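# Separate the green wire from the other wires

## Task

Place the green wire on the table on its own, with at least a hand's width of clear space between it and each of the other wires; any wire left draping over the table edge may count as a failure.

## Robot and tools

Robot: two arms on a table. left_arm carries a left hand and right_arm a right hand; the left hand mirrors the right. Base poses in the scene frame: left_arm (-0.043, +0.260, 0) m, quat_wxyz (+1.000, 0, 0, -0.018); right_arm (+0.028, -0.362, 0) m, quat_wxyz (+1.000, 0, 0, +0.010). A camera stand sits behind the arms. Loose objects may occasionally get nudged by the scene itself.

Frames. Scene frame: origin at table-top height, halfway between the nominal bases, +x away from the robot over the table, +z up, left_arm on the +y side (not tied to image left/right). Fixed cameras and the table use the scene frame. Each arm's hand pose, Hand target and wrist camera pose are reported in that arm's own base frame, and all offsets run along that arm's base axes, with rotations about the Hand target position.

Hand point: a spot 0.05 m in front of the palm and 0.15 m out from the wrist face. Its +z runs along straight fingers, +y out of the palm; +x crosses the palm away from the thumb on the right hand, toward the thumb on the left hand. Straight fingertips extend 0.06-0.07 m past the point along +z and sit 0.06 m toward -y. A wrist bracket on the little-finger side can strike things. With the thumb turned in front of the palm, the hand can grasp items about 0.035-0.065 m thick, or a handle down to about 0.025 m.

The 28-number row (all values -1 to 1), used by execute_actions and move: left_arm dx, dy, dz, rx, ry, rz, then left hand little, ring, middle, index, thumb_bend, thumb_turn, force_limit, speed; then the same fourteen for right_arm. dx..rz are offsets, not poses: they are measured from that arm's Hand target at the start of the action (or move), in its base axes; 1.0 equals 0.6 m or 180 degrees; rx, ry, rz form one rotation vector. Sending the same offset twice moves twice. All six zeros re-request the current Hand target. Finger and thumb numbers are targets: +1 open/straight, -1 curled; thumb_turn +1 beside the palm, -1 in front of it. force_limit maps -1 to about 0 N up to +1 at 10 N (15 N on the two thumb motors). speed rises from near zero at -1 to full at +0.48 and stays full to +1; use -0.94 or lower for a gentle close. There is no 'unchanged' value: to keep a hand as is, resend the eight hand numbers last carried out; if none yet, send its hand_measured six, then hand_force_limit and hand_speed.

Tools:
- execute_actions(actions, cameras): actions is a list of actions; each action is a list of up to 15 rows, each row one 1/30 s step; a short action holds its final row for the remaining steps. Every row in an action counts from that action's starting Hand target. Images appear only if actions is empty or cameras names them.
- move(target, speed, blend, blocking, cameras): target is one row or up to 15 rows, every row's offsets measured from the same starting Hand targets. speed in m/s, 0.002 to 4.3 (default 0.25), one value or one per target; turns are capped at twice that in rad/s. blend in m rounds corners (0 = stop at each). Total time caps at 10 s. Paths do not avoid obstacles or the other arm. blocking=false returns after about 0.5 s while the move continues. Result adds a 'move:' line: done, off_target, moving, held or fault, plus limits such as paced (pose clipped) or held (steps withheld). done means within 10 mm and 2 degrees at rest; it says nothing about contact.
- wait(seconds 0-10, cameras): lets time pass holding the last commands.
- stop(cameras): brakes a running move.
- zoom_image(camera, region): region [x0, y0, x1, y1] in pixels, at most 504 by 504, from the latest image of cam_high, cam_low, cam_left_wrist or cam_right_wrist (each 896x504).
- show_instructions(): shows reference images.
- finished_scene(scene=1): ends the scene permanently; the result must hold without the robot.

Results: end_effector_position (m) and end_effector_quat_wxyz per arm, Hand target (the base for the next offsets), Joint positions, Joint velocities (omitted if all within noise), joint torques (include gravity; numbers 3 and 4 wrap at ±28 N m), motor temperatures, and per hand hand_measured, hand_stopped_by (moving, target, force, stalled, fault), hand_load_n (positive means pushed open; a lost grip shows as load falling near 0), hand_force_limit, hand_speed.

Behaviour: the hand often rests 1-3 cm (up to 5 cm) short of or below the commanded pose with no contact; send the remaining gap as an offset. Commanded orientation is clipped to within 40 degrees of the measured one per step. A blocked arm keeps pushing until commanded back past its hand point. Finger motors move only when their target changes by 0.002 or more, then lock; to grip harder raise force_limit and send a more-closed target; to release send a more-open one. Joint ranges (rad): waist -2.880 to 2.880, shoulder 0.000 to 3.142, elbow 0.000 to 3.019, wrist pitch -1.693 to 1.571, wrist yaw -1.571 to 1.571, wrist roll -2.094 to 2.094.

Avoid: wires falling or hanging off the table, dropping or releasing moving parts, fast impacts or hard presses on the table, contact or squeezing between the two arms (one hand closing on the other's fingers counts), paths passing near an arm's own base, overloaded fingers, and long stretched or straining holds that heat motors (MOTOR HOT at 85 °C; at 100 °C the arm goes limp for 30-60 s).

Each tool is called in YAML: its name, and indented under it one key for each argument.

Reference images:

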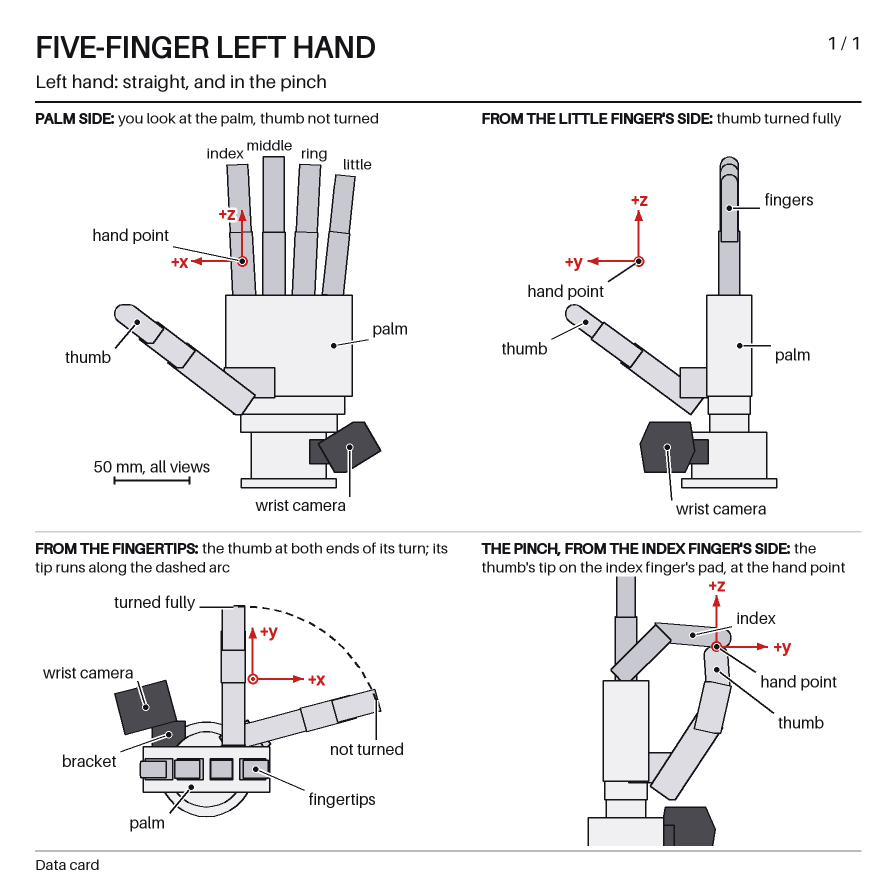

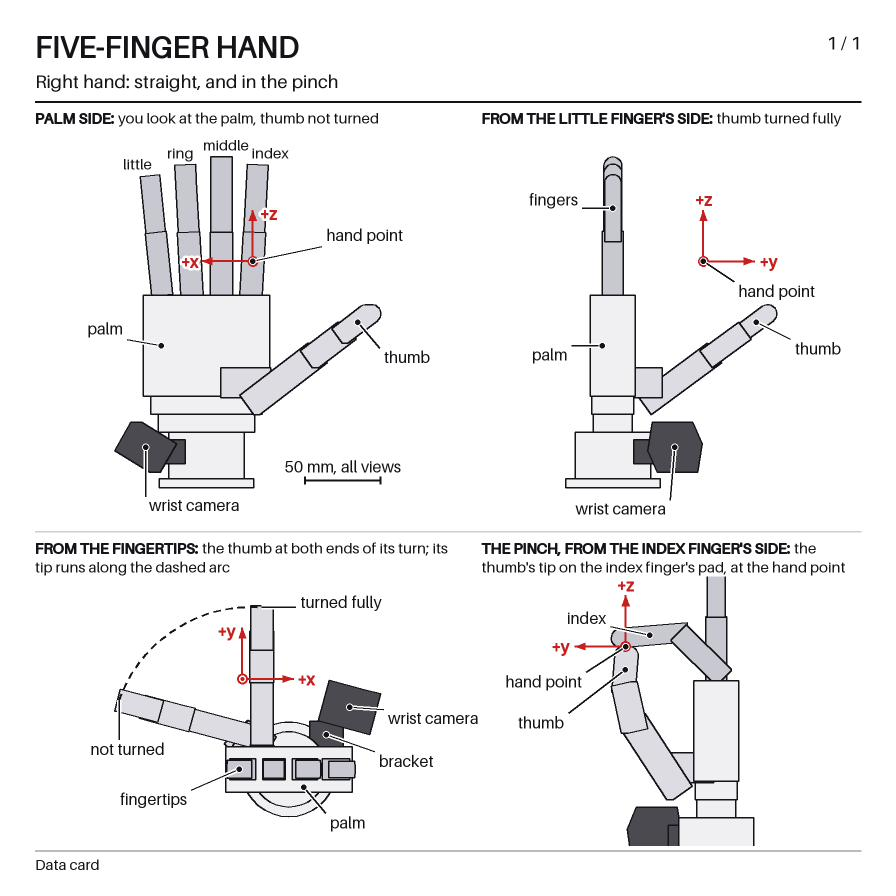

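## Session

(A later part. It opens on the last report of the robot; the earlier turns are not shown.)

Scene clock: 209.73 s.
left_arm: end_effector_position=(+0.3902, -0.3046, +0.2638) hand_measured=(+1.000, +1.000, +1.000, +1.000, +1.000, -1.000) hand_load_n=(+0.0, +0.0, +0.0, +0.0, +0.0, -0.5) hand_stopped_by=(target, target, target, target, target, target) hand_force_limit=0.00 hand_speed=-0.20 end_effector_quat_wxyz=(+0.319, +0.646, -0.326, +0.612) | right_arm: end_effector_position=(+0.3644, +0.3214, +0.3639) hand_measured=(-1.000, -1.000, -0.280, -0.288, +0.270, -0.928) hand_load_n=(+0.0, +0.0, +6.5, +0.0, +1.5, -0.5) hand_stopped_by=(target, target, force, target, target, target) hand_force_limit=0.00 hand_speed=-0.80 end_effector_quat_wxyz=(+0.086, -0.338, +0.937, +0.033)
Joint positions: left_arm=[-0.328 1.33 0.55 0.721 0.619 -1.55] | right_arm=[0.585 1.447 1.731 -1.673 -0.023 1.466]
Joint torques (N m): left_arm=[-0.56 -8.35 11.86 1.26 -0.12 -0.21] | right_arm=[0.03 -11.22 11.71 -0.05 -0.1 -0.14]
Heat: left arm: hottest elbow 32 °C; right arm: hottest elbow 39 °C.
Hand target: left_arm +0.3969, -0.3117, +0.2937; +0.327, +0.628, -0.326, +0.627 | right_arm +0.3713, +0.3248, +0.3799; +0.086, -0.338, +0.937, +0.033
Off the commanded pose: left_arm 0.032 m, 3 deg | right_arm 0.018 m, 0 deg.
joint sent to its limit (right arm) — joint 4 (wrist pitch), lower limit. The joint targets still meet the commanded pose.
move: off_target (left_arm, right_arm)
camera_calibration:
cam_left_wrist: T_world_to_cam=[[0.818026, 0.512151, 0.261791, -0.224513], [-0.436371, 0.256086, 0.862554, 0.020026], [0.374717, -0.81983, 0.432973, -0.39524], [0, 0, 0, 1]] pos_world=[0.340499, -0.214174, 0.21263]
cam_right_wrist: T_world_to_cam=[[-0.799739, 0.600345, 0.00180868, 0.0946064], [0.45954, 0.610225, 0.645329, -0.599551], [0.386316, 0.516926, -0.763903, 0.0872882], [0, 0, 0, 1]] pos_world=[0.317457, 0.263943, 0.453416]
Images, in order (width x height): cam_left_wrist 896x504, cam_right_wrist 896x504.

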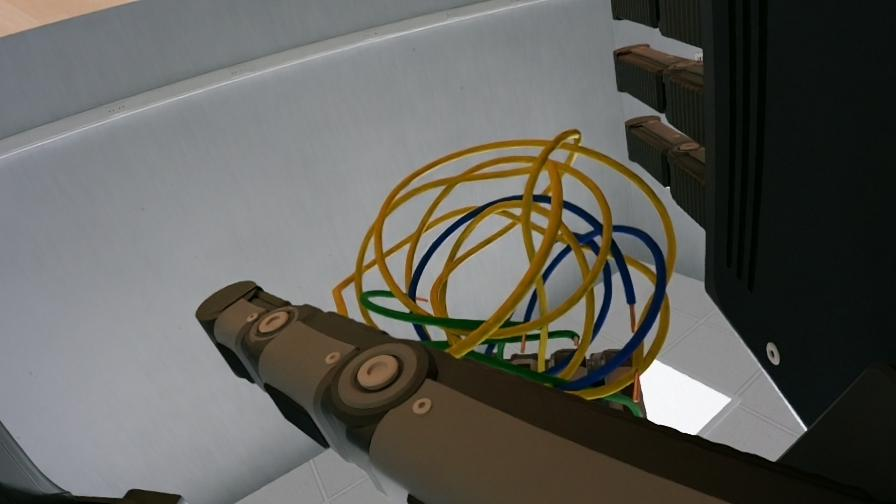

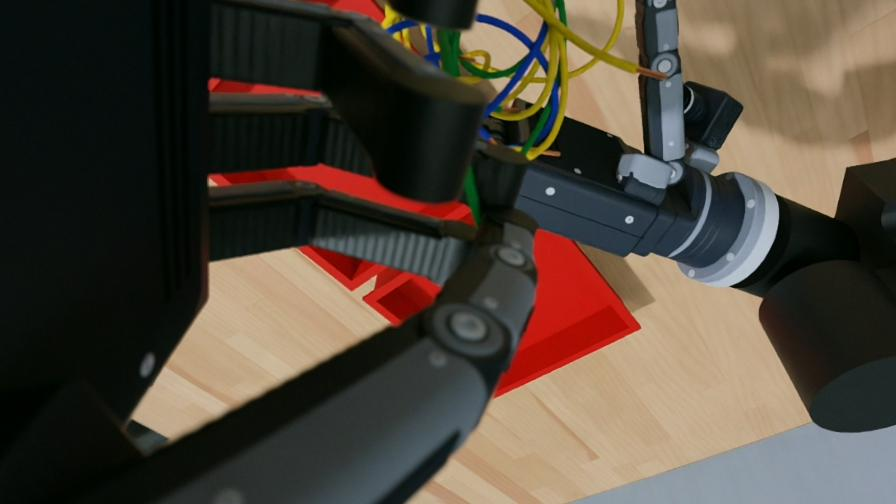

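move:
  target: [0, 0, 0, 0, 0, 0, -1, -1, -0.3, -0.3, 1, -1, -0.4, -0.6, 0, 0, 0, 0, 0, 0, -1, -1, -0.282, -0.288, 0.268, -0.928, 0, -0.8]
  speed: 0.05
  cameras: ["cam_left_wrist", "cam_right_wrist"]

Scene clock: 219.33 s.
left_arm: end_effector_position=(+0.3905, -0.3045, +0.2637) hand_measured=(-1.000, -1.000, -0.300, -0.300, +1.000, -1.000) hand_load_n=(+0.0, +0.0, +0.5, +0.0, +0.0, +0.0) hand_stopped_by=(target, target, target, target, target, target) hand_force_limit=-0.40 hand_speed=-0.60 end_effector_quat_wxyz=(+0.319, +0.647, -0.326, +0.612) | right_arm: end_effector_position=(+0.3644, +0.3214, +0.3639) hand_measured=(-1.000, -1.000, -0.280, -0.288, +0.270, -0.928) hand_load_n=(+0.0, +0.0, +7.0, +0.0, +1.0, +0.0) hand_stopped_by=(target, target, force, target, target, target) hand_force_limit=0.00 hand_speed=-0.80 end_effector_quat_wxyz=(+0.086, -0.338, +0.937, +0.033)
Joint positions: left_arm=[-0.328 1.33 0.55 0.721 0.618 -1.55] | right_arm=[0.585 1.447 1.731 -1.673 -0.023 1.466]
Joint torques (N m): left_arm=[-0.5 -8.29 11.85 1.22 -0.11 -0.23] | right_arm=[0.62 -10.46 11.81 -0.13 -0.1 -0.14]
Heat: left arm: hottest elbow 33 °C; right arm: hottest elbow 40 °C.
Hand target: left_arm +0.3969, -0.3117, +0.2937; +0.327, +0.628, -0.326, +0.627 | right_arm +0.3713, +0.3248, +0.3799; +0.086, -0.338, +0.937, +0.033
Off the commanded pose: left_arm 0.031 m, 3 deg | right_arm 0.018 m, 0 deg.
joint sent to its limit (right arm) — joint 4 (wrist pitch), lower limit. The joint targets still meet the commanded pose.
move: off_target (left_arm, right_arm)
camera_calibration:
cam_left_wrist: T_world_to_cam=[[0.817241, 0.513381, 0.261832, -0.22415], [-0.436797, 0.255423, 0.862535, 0.0201189], [0.375932, -0.819267, 0.432986, -0.39561], [0, 0, 0, 1]] pos_world=[0.340695, -0.214174, 0.21263]
cam_right_wrist: T_world_to_cam=[[-0.799739, 0.600345, 0.00180868, 0.0946064], [0.45954, 0.610225, 0.645329, -0.599551], [0.386316, 0.516926, -0.763903, 0.0872882], [0, 0, 0, 1]] pos_world=[0.317457, 0.263943, 0.453416]
Images, in order (width x height): cam_left_wrist 896x504, cam_right_wrist 896x504.

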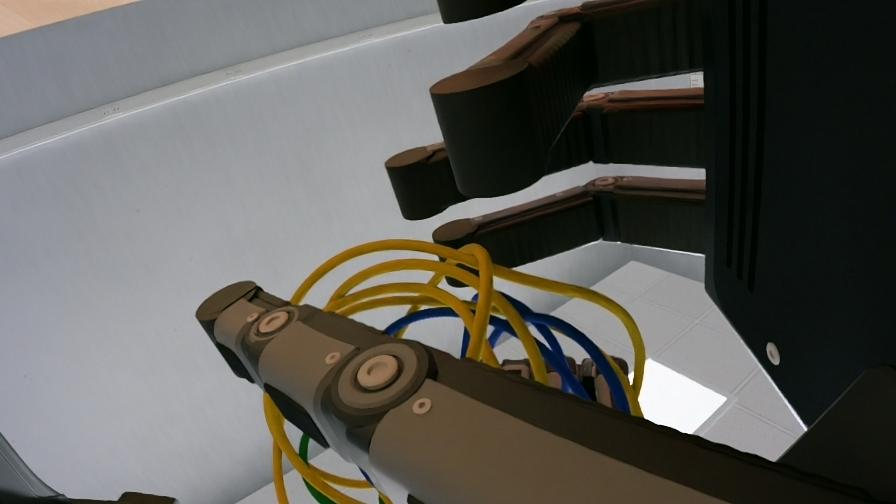

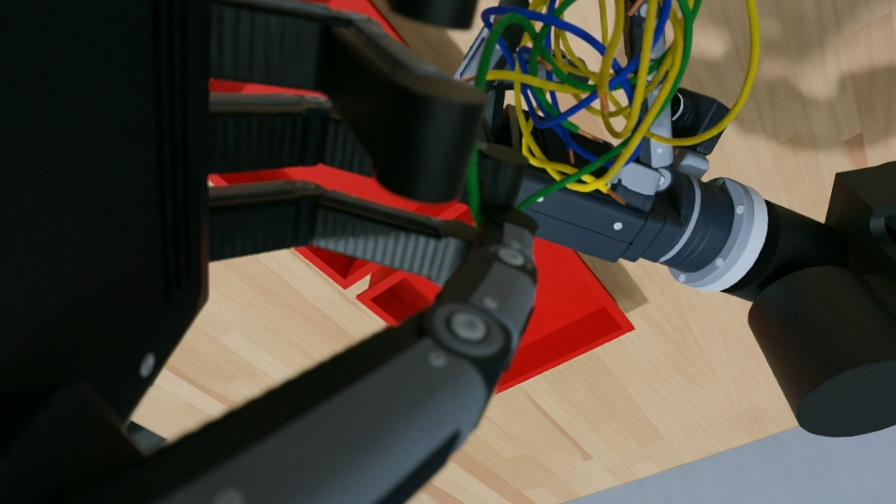

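zoom_image:
  camera: "cam_left_wrist"
  region: [200, 200, 700, 504]

zoom_image:
  camera: "cam_right_wrist"
  region: [440, 0, 780, 240]

Scaled by 1.008 from the camera's 896x504 image, which has a finer 1280x720 frame.

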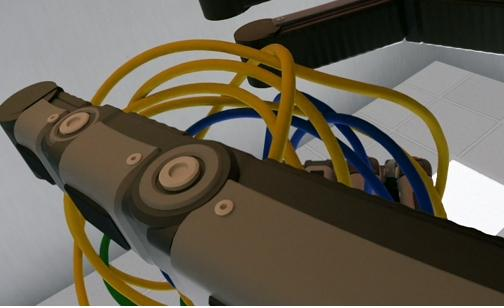

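Scaled by 1.482 from the camera's 896x504 image, which has a finer 1280x720 frame.

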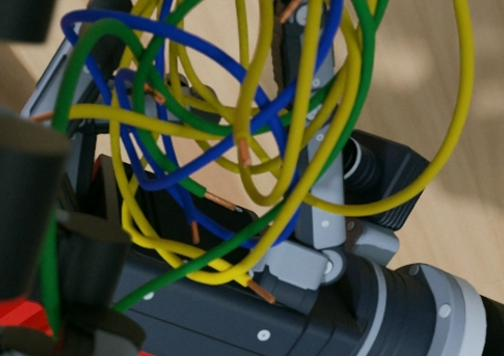

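move:
  target: [0, 0, 0, 0, 0, 0, -1, -1, -0.3, -0.3, 0.25, -1, -0.4, -0.6, 0, 0, 0, 0, 0, 0, -1, -1, -0.282, -0.288, 0.268, -0.928, 0, -0.8]
  speed: 0.05
  cameras: ["cam_left_wrist", "cam_right_wrist", "cam_low"]

Scene clock: 242.23 s.
left_arm: end_effector_position=(+0.3905, -0.3045, +0.2637) hand_measured=(-1.000, -1.000, -0.300, -0.300, +0.304, -1.000) hand_load_n=(+0.0, +0.0, +1.0, +0.0, +7.5, +1.0) hand_stopped_by=(target, target, target, target, force, target) hand_force_limit=-0.40 hand_speed=-0.60 end_effector_quat_wxyz=(+0.319, +0.647, -0.326, +0.612) | right_arm: end_effector_position=(+0.3644, +0.3214, +0.3639) hand_measured=(-1.000, -1.000, -0.280, -0.288, +0.270, -0.928) hand_load_n=(+0.0, +0.0, +6.5, +0.0, +1.5, +0.0) hand_stopped_by=(target, target, force, target, target, target) hand_force_limit=0.00 hand_speed=-0.80 end_effector_quat_wxyz=(+0.086, -0.338, +0.937, +0.033)
Joint positions: left_arm=[-0.328 1.33 0.55 0.721 0.618 -1.55] | right_arm=[0.585 1.447 1.731 -1.673 -0.023 1.466]
Joint torques (N m): left_arm=[-0.56 -8.29 11.85 1.22 -0.11 -0.22] | right_arm=[0.85 -10.87 11.58 0.21 -0.11 -0.15]
Heat: left arm: hottest elbow 34 °C; right arm: hottest elbow 40 °C.
Hand target: left_arm +0.3969, -0.3117, +0.2937; +0.327, +0.628, -0.326, +0.627 | right_arm +0.3713, +0.3248, +0.3799; +0.086, -0.338, +0.937, +0.033
Off the commanded pose: left_arm 0.031 m, 3 deg | right_arm 0.018 m, 0 deg.
joint sent to its limit (right arm) — joint 4 (wrist pitch), lower limit. The joint targets still meet the commanded pose.
move: off_target (left_arm, right_arm)
camera_calibration:
cam_left_wrist: T_world_to_cam=[[0.817241, 0.513381, 0.261832, -0.22415], [-0.436797, 0.255423, 0.862535, 0.0201189], [0.375932, -0.819267, 0.432986, -0.39561], [0, 0, 0, 1]] pos_world=[0.340695, -0.214174, 0.21263]
cam_right_wrist: T_world_to_cam=[[-0.799739, 0.600345, 0.00180868, 0.0946064], [0.45954, 0.610225, 0.645329, -0.599551], [0.386316, 0.516926, -0.763903, 0.0872882], [0, 0, 0, 1]] pos_world=[0.317457, 0.263943, 0.453416]
Images, in order (width x height): cam_low 896x504, cam_left_wrist 896x504, cam_right_wrist 896x504.

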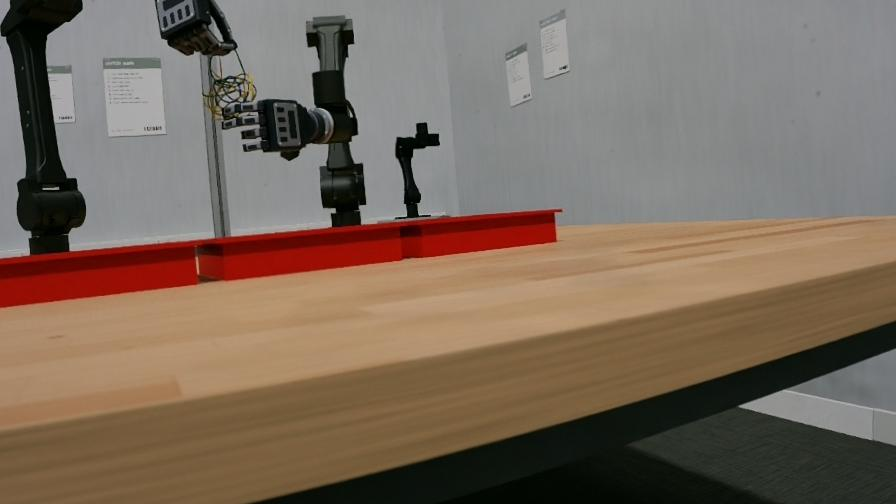

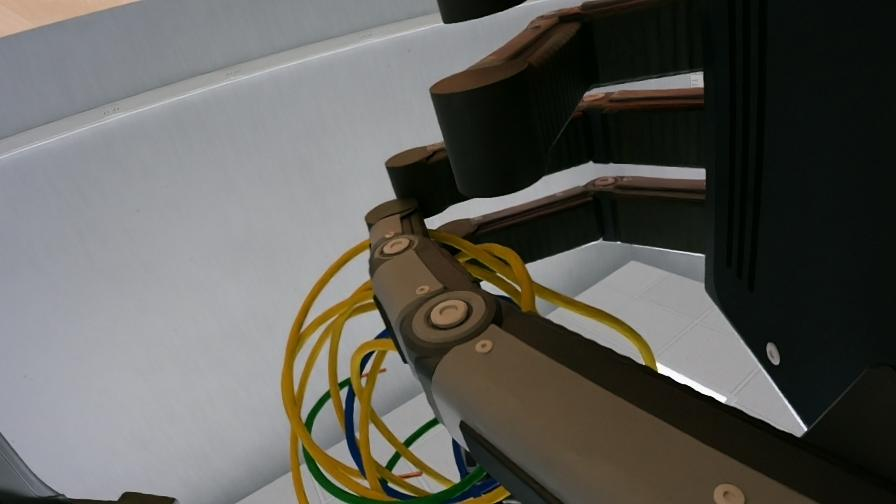

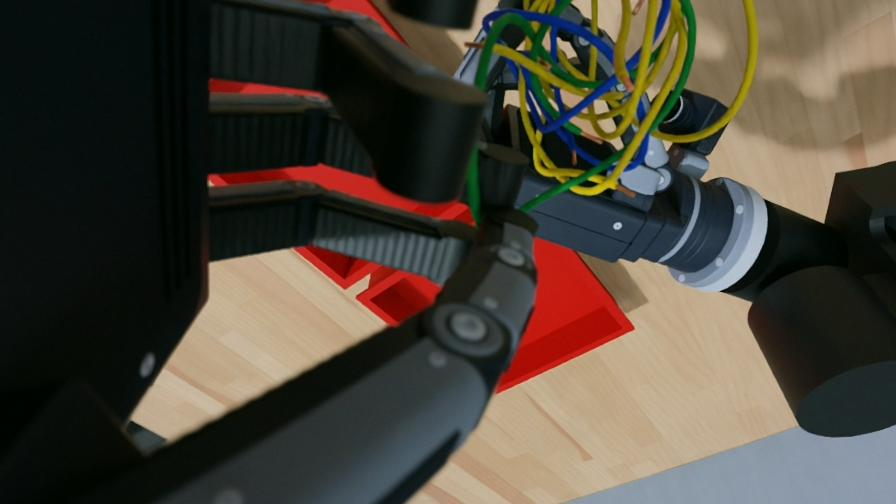

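move:
  target: [0, 0, -0.067, 0, 0, 0, -1, -1, -0.3, -0.3, 0.25, -1, -0.4, -0.6, 0, 0, 0, 0, 0, 0, -1, -1, -0.282, -0.288, 0.268, -0.928, 0, -0.8]
  speed: 0.05
  cameras: ["cam_left_wrist", "cam_right_wrist", "cam_low"]

Scene clock: 247.03 s.
left_arm: end_effector_position=(+0.3987, -0.3073, +0.2471) hand_measured=(-1.000, -1.000, -0.300, -0.300, +0.304, -1.000) hand_load_n=(+0.0, +0.0, +1.5, +0.0, +7.5, +1.0) hand_stopped_by=(target, target, target, target, force, target) hand_force_limit=-0.40 hand_speed=-0.60 end_effector_quat_wxyz=(+0.317, +0.636, -0.327, +0.622) | right_arm: end_effector_position=(+0.3644, +0.3214, +0.3639) hand_measured=(-1.000, -1.000, -0.280, -0.288, +0.270, -0.928) hand_load_n=(+0.0, +0.0, +7.0, +0.0, +1.5, +0.0) hand_stopped_by=(target, target, force, target, target, target) hand_force_limit=0.00 hand_speed=-0.80 end_effector_quat_wxyz=(+0.086, -0.338, +0.937, +0.033)
Joint positions: left_arm=[-0.328 1.419 0.55 0.839 0.618 -1.55] | right_arm=[0.585 1.447 1.731 -1.673 -0.023 1.466]
Joint torques (N m): left_arm=[-0.56 -7.24 7.73 2.51 -0.13 -0.21] | right_arm=[0.38 -10.81 11.99 0.16 -0.05 -0.14]
Heat: left arm: hottest elbow 34 °C; right arm: hottest elbow 40 °C.
Hand target: left_arm +0.3969, -0.3117, +0.2536; +0.327, +0.628, -0.326, +0.627 | right_arm +0.3713, +0.3248, +0.3799; +0.086, -0.338, +0.937, +0.033
Off the commanded pose: left_arm 0.008 m, 2 deg | right_arm 0.018 m, 0 deg.
joint sent to its limit (right arm) — joint 4 (wrist pitch), lower limit. The joint targets still meet the commanded pose.
move: off_target (right_arm)
camera_calibration:
cam_left_wrist: T_world_to_cam=[[0.809742, 0.515949, 0.279489, -0.225637], [-0.460444, 0.263433, 0.8477, 0.054329], [0.363744, -0.815107, 0.450878, -0.392092], [0, 0, 0, 1]] pos_world=[0.350344, -0.217491, 0.193794]
cam_right_wrist: T_world_to_cam=[[-0.799739, 0.600345, 0.00180868, 0.0946064], [0.45954, 0.610225, 0.645329, -0.599551], [0.386316, 0.516926, -0.763903, 0.0872882], [0, 0, 0, 1]] pos_world=[0.317457, 0.263943, 0.453416]
Images, in order (width x height): cam_low 896x504, cam_left_wrist 896x504, cam_right_wrist 896x504.

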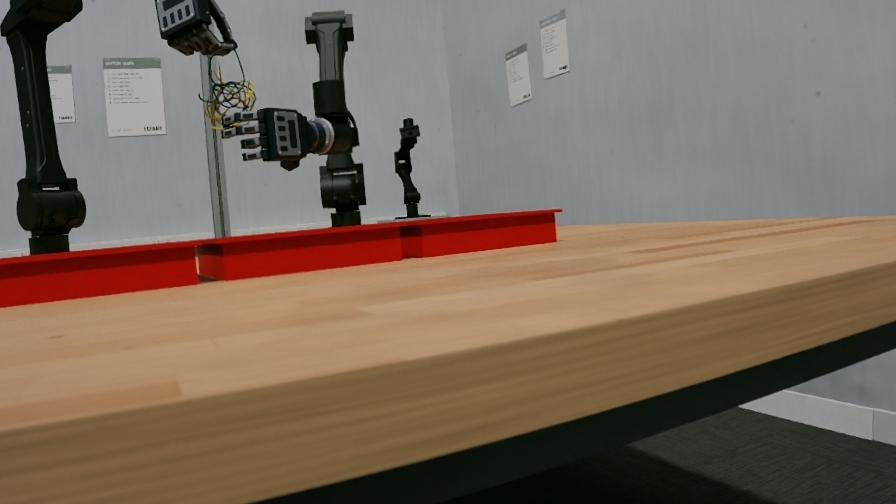

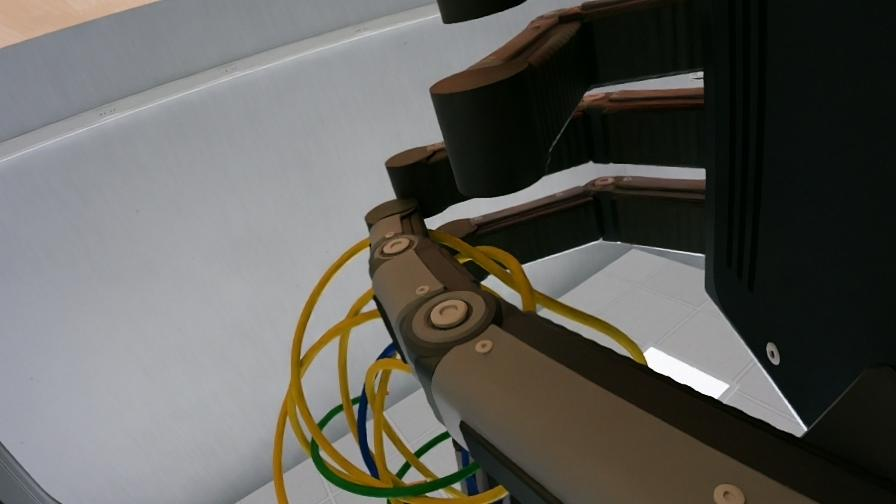

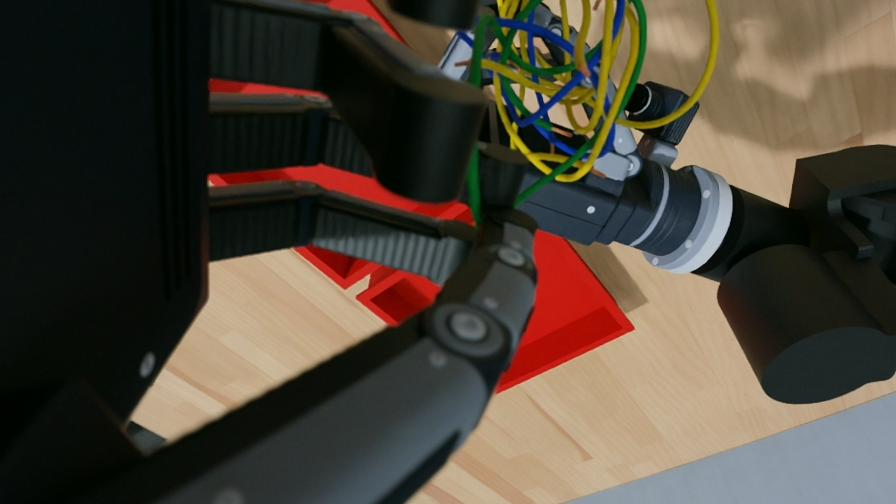

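move:
  target: [0, 0, -0.083, 0, 0, 0, -1, -1, -0.3, -0.3, 0.25, -1, -0.4, -0.6, 0, 0, 0, 0, 0, 0, -1, -1, -0.282, -0.288, 0.268, -0.928, 0, -0.8]
  speed: 0.05
  cameras: ["cam_left_wrist", "cam_right_wrist", "cam_low"]

Scene clock: 252.00 s.
left_arm: end_effector_position=(+0.3997, -0.3077, +0.1986) hand_measured=(-1.000, -1.000, -0.300, -0.300, +0.304, -1.000) hand_load_n=(+0.0, +0.0, +1.5, +0.0, +8.0, +0.5) hand_stopped_by=(target, target, target, target, force, target) hand_force_limit=-0.40 hand_speed=-0.60 end_effector_quat_wxyz=(+0.317, +0.636, -0.327, +0.623) | right_arm: end_effector_position=(+0.3644, +0.3214, +0.3639) hand_measured=(-1.000, -1.000, -0.280, -0.288, +0.270, -0.928) hand_load_n=(+0.0, +0.0, +7.0, +0.0, +1.5, +0.0) hand_stopped_by=(target, target, force, target, target, target) hand_force_limit=0.00 hand_speed=-0.80 end_effector_quat_wxyz=(+0.086, -0.338, +0.937, +0.033)
Joint positions: left_arm=[-0.328 1.582 0.518 1.037 0.618 -1.55] | right_arm=[0.585 1.447 1.731 -1.673 -0.023 1.466]
Joint torques (N m): left_arm=[-0.67 -8.06 6.09 2.52 -0.13 -0.21] | right_arm=[0.09 -10.7 11.78 -0.05 -0.09 -0.15]
Heat: left arm: hottest elbow 34 °C; right arm: hottest elbow 40 °C.
Hand target: left_arm +0.3969, -0.3117, +0.2037; +0.327, +0.628, -0.326, +0.627 | right_arm +0.3713, +0.3248, +0.3799; +0.086, -0.338, +0.937, +0.033
Off the commanded pose: left_arm 0.007 m, 2 deg | right_arm 0.018 m, 0 deg.
joint sent to its limit (right arm) — joint 4 (wrist pitch), lower limit. The joint targets still meet the commanded pose.
move: off_target (right_arm)
camera_calibration:
cam_left_wrist: T_world_to_cam=[[0.809083, 0.516178, 0.280972, -0.212698], [-0.462467, 0.264192, 0.846361, 0.0972732], [0.362643, -0.814716, 0.452468, -0.370539], [0, 0, 0, 1]] pos_world=[0.351449, -0.217793, 0.145091]
cam_right_wrist: T_world_to_cam=[[-0.799739, 0.600345, 0.00180868, 0.0946064], [0.45954, 0.610225, 0.645329, -0.599551], [0.386316, 0.516926, -0.763903, 0.0872882], [0, 0, 0, 1]] pos_world=[0.317457, 0.263943, 0.453416]
Images, in order (width x height): cam_low 896x504, cam_left_wrist 896x504, cam_right_wrist 896x504.

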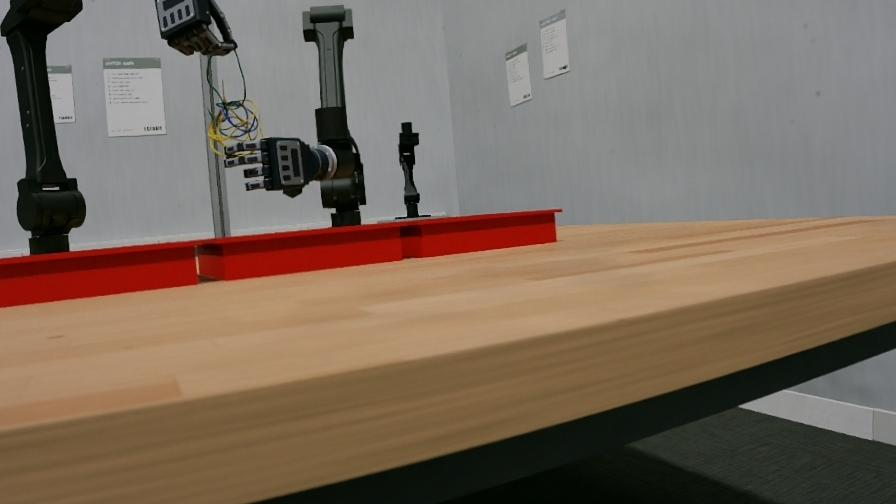

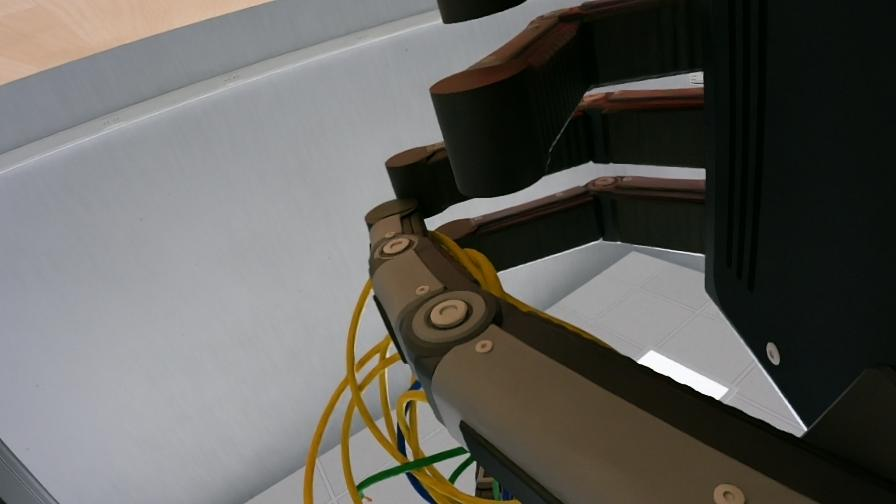

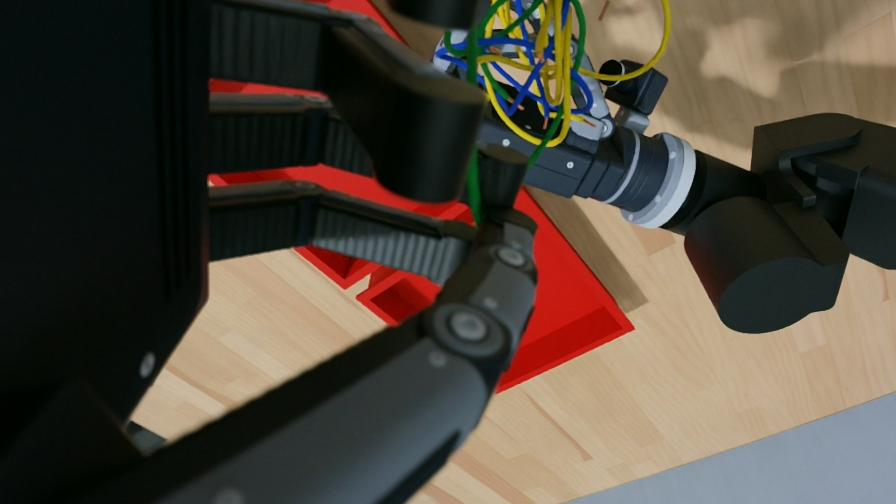

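zoom_image:
  camera: "cam_low"
  region: [180, 30, 300, 200]

zoom_image:
  camera: "cam_right_wrist"
  region: [420, 0, 720, 200]

Scaled by 2.965 from the camera's 896x504 image, which has a finer 1280x720 frame.

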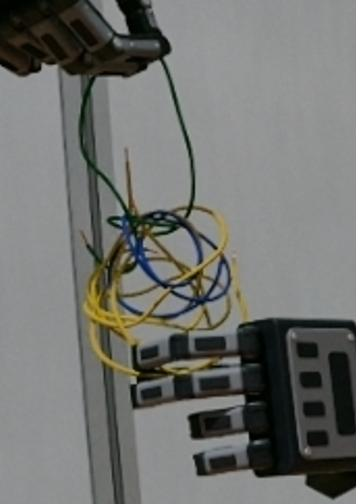

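Scaled by 1.680 from the camera's 896x504 image, which has a finer 1280x720 frame.

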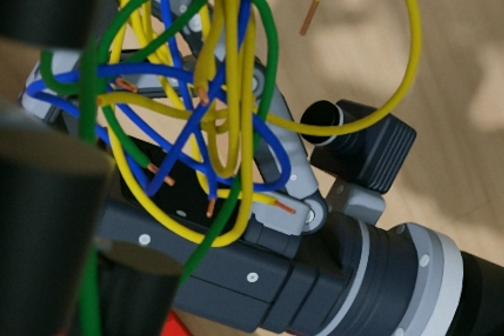

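move:
  target: [0, 0, -0.092, 0, 0, 0, -1, -1, -0.3, -0.3, 0.25, -1, -0.4, -0.6, 0, 0, 0.067, 0.045, -0.051, 0, -1, -1, -0.282, -0.288, 0.268, -0.928, 0, -0.8]
  speed: 0.05
  cameras: ["cam_left_wrist", "cam_right_wrist", "cam_low", "cam_high"]

zoom_image:
  camera: "cam_low"
  region: [160, 0, 300, 200]

Scene clock: 262.50 s.
left_arm: end_effector_position=(+0.4001, -0.3078, +0.1437) hand_measured=(-1.000, -1.000, -0.300, -0.300, +0.304, -1.000) hand_load_n=(+0.0, +0.0, +1.5, +0.0, +7.5, +1.0) hand_stopped_by=(target, target, target, target, force, target) hand_force_limit=-0.40 hand_speed=-0.60 end_effector_quat_wxyz=(+0.317, +0.635, -0.327, +0.623) | right_arm: end_effector_position=(+0.3647, +0.3277, +0.4114) hand_measured=(-1.000, -1.000, -0.280, -0.288, +0.270, -0.928) hand_load_n=(+0.0, +0.0, +7.0, +0.0, +1.5, +0.0) hand_stopped_by=(target, target, force, target, target, target) hand_force_limit=0.00 hand_speed=-0.80 end_effector_quat_wxyz=(+0.168, -0.337, +0.924, +0.066)
Joint positions: left_arm=[-0.328 1.79 0.51 1.253 0.618 -1.55] | right_arm=[0.585 1.368 1.731 -1.574 -0.049 1.466]
Joint torques (N m): left_arm=[-0.56 -9.05 4.36 2.55 -0.13 -0.22] | right_arm=[-0.32 -11.28 8.95 1.22 -0.21 -0.18]
Heat: left arm: hottest elbow 33 °C; right arm: hottest elbow 40 °C.
Hand target: left_arm +0.3969, -0.3117, +0.1485; +0.327, +0.628, -0.326, +0.627 | right_arm +0.3713, +0.3248, +0.4200; +0.184, -0.332, +0.922, +0.072
Off the commanded pose: left_arm 0.007 m, 1 deg | right_arm 0.011 m, 2 deg.
move: off_target (right_arm)
camera_calibration:
cam_left_wrist: T_world_to_cam=[[0.809007, 0.516157, 0.281229, -0.197575], [-0.462761, 0.264276, 0.846174, 0.144162], [0.362436, -0.814703, 0.452658, -0.345984], [0, 0, 0, 1]] pos_world=[0.35195, -0.217993, 0.0901904]
cam_right_wrist: T_world_to_cam=[[-0.801739, 0.596681, -0.0344381, 0.107908], [0.360675, 0.528963, 0.768187, -0.621976], [0.476579, 0.603465, -0.639298, 0.0076141], [0, 0, 0, 1]] pos_world=[0.307217, 0.260021, 0.486378]

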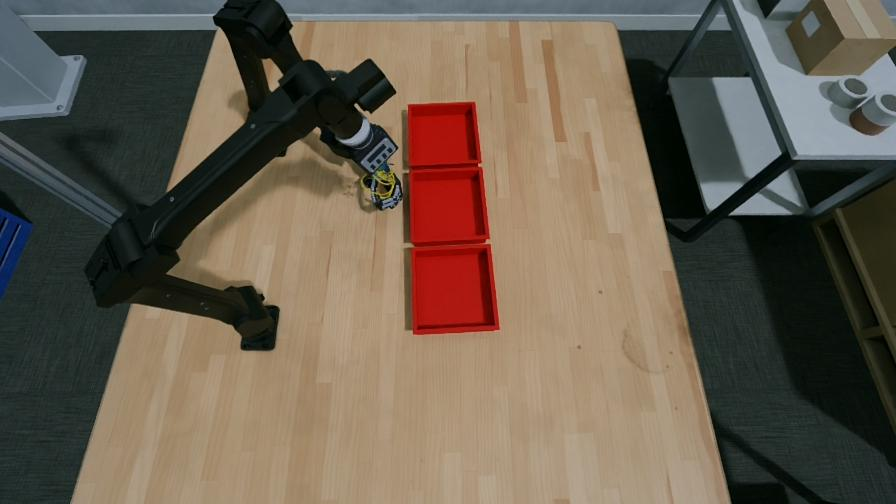

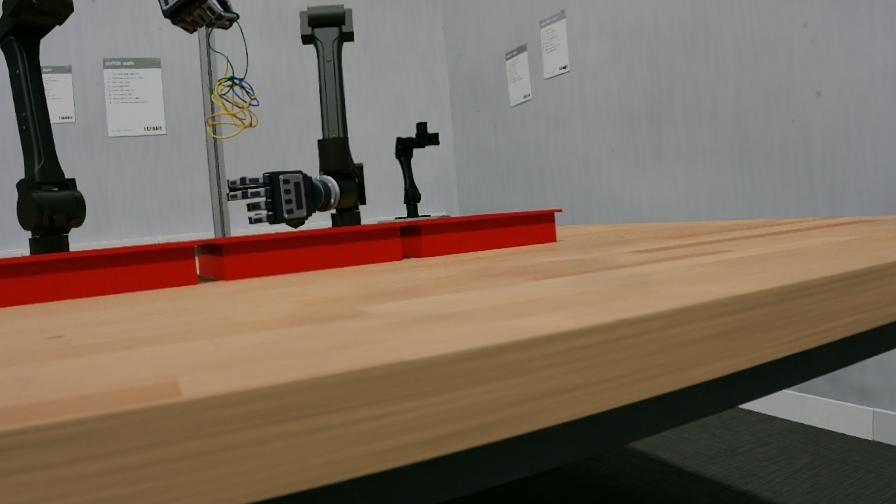

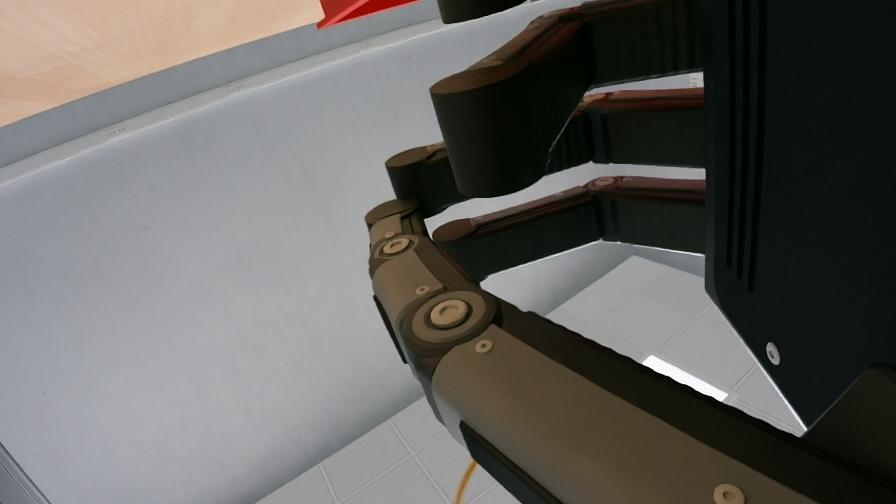

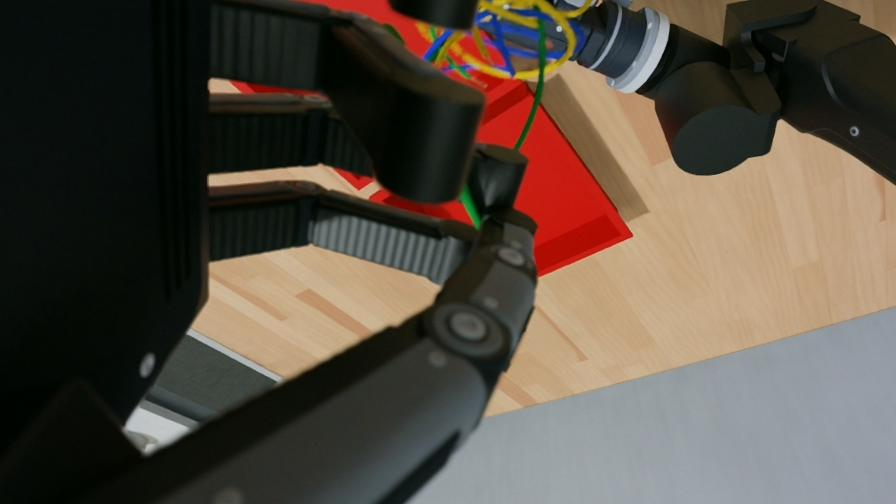

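Scaled by 2.520 from the camera's 896x504 image, which has a finer 1280x720 frame.

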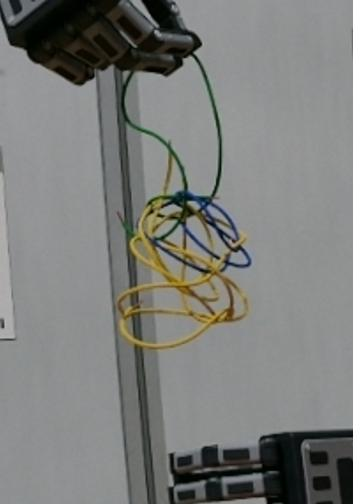

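move:
  target:
    - [-0.105, 0.15, 0.0, 0, 0, 0, 1, 1, 1, 1, 1, -1, 0.0, 0.0, 0, 0, 0, 0, 0, 0, -1, -1, -0.282, -0.288, 0.268, -0.928, 0, -0.8]
    - [-0.115, 0.16, 0.12, 0, 0, 0, 1, 1, 1, 1, 1, -1, 0.0, 0.0, 0, 0, 0, 0, 0, 0, -1, -1, -0.282, -0.288, 0.268, -0.928, 0, -0.8]
  speed: 0.15
  blend: [0.03, 0]
  cameras: ["cam_left_wrist", "cam_low", "cam_high", "cam_right_wrist"]

zoom_image:
  camera: "cam_left_wrist"
  region: [340, 80, 660, 400]

Scene clock: 281.40 s.
left_arm: end_effector_position=(+0.3243, -0.2183, +0.2119) hand_measured=(+1.000, +1.000, +1.000, +1.000, +1.000, -1.000) hand_load_n=(+0.0, +0.0, +0.0, +0.0, +0.0, -0.5) hand_stopped_by=(target, target, target, target, target, target) hand_force_limit=0.00 hand_speed=0.00 end_effector_quat_wxyz=(+0.333, +0.637, -0.321, +0.617) | right_arm: end_effector_position=(+0.3647, +0.3277, +0.4114) hand_measured=(-1.000, -1.000, -0.280, -0.288, +0.270, -0.928) hand_load_n=(+0.0, +0.0, +6.5, +0.0, +1.0, +0.0) hand_stopped_by=(target, target, force, target, target, target) hand_force_limit=0.00 hand_speed=-0.80 end_effector_quat_wxyz=(+0.168, -0.337, +0.924, +0.066)
Joint positions: left_arm=[-0.092 1.326 0.284 1.017 0.869 -1.579] | right_arm=[0.585 1.368 1.731 -1.574 -0.049 1.466]
Joint torques (N m): left_arm=[0.85 -6.18 7.15 1.13 0.03 0.07] | right_arm=[-0.09 -11.99 9.01 1.32 -0.23 -0.15]
Heat: left arm: hottest elbow 32 °C; right arm: hottest elbow 39 °C.
Hand target: left_arm +0.3278, -0.2157, +0.2205; +0.327, +0.628, -0.326, +0.627 | right_arm +0.3713, +0.3248, +0.4200; +0.184, -0.332, +0.922, +0.072
Off the commanded pose: left_arm 0.010 m, 2 deg | right_arm 0.011 m, 2 deg.
move: off_target (right_arm)
camera_calibration:
cam_left_wrist: T_world_to_cam=[[0.823082, 0.51002, 0.249833, -0.200791], [-0.438452, 0.291054, 0.850322, 0.024846], [0.360966, -0.809424, 0.46318, -0.276995], [0, 0, 0, 1]] pos_world=[0.276147, -0.129031, 0.157336]
cam_right_wrist: T_world_to_cam=[[-0.801739, 0.596681, -0.0344381, 0.107908], [0.360675, 0.528963, 0.768187, -0.621976], [0.476579, 0.603465, -0.639298, 0.0076141], [0, 0, 0, 1]] pos_world=[0.307217, 0.260021, 0.486378]

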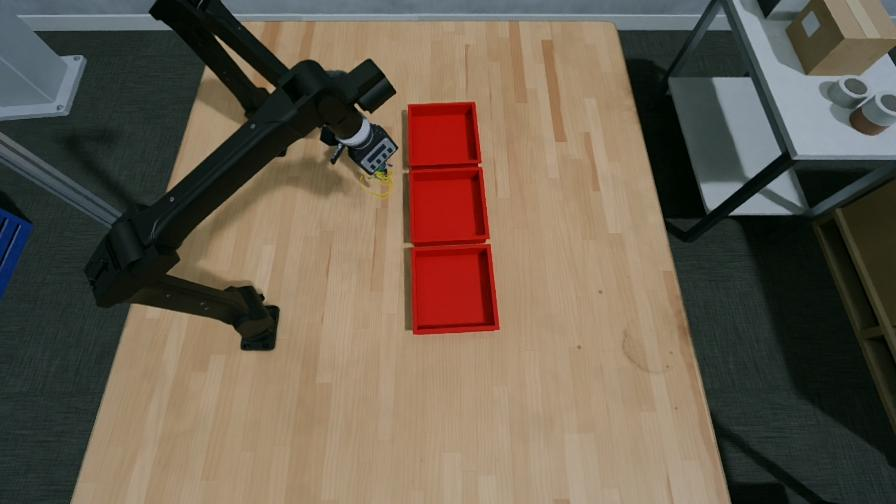

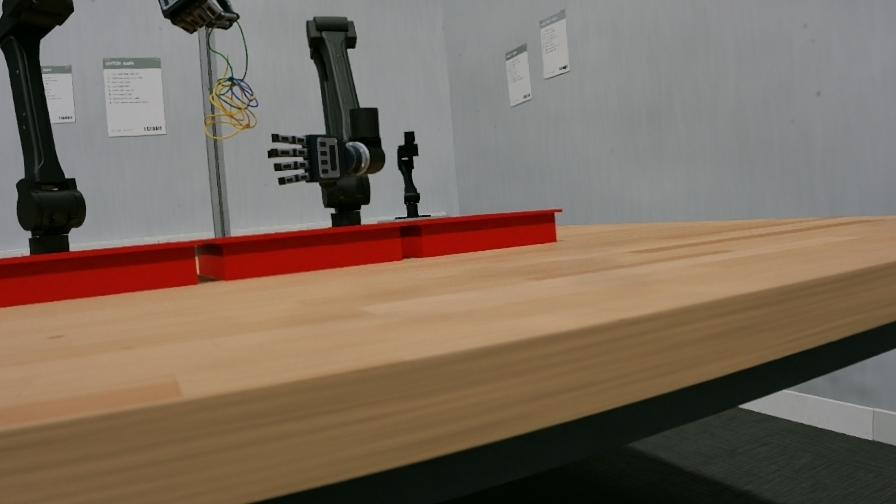

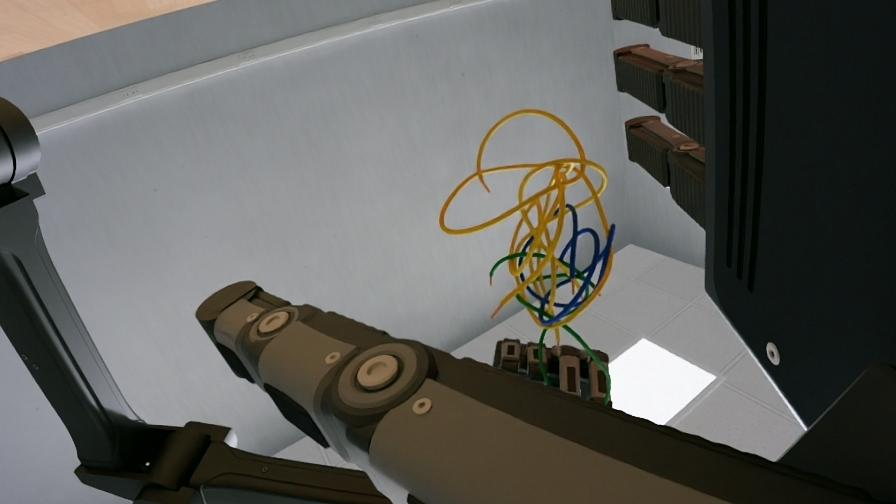

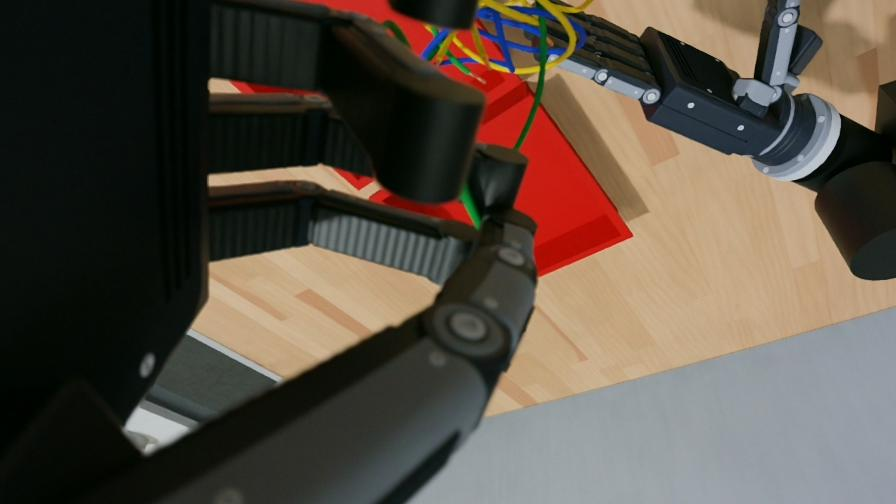

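Scaled by 1.575 from the camera's 896x504 image, which has a finer 1280x720 frame.

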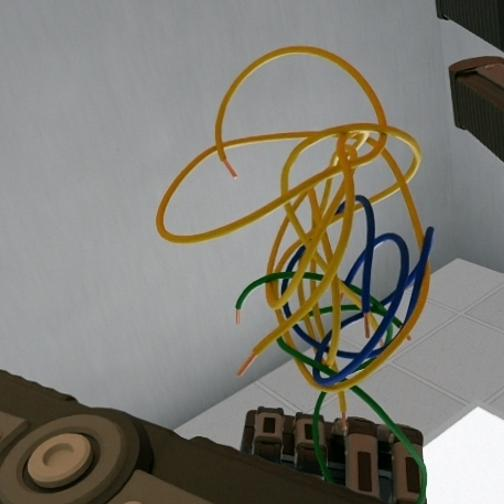

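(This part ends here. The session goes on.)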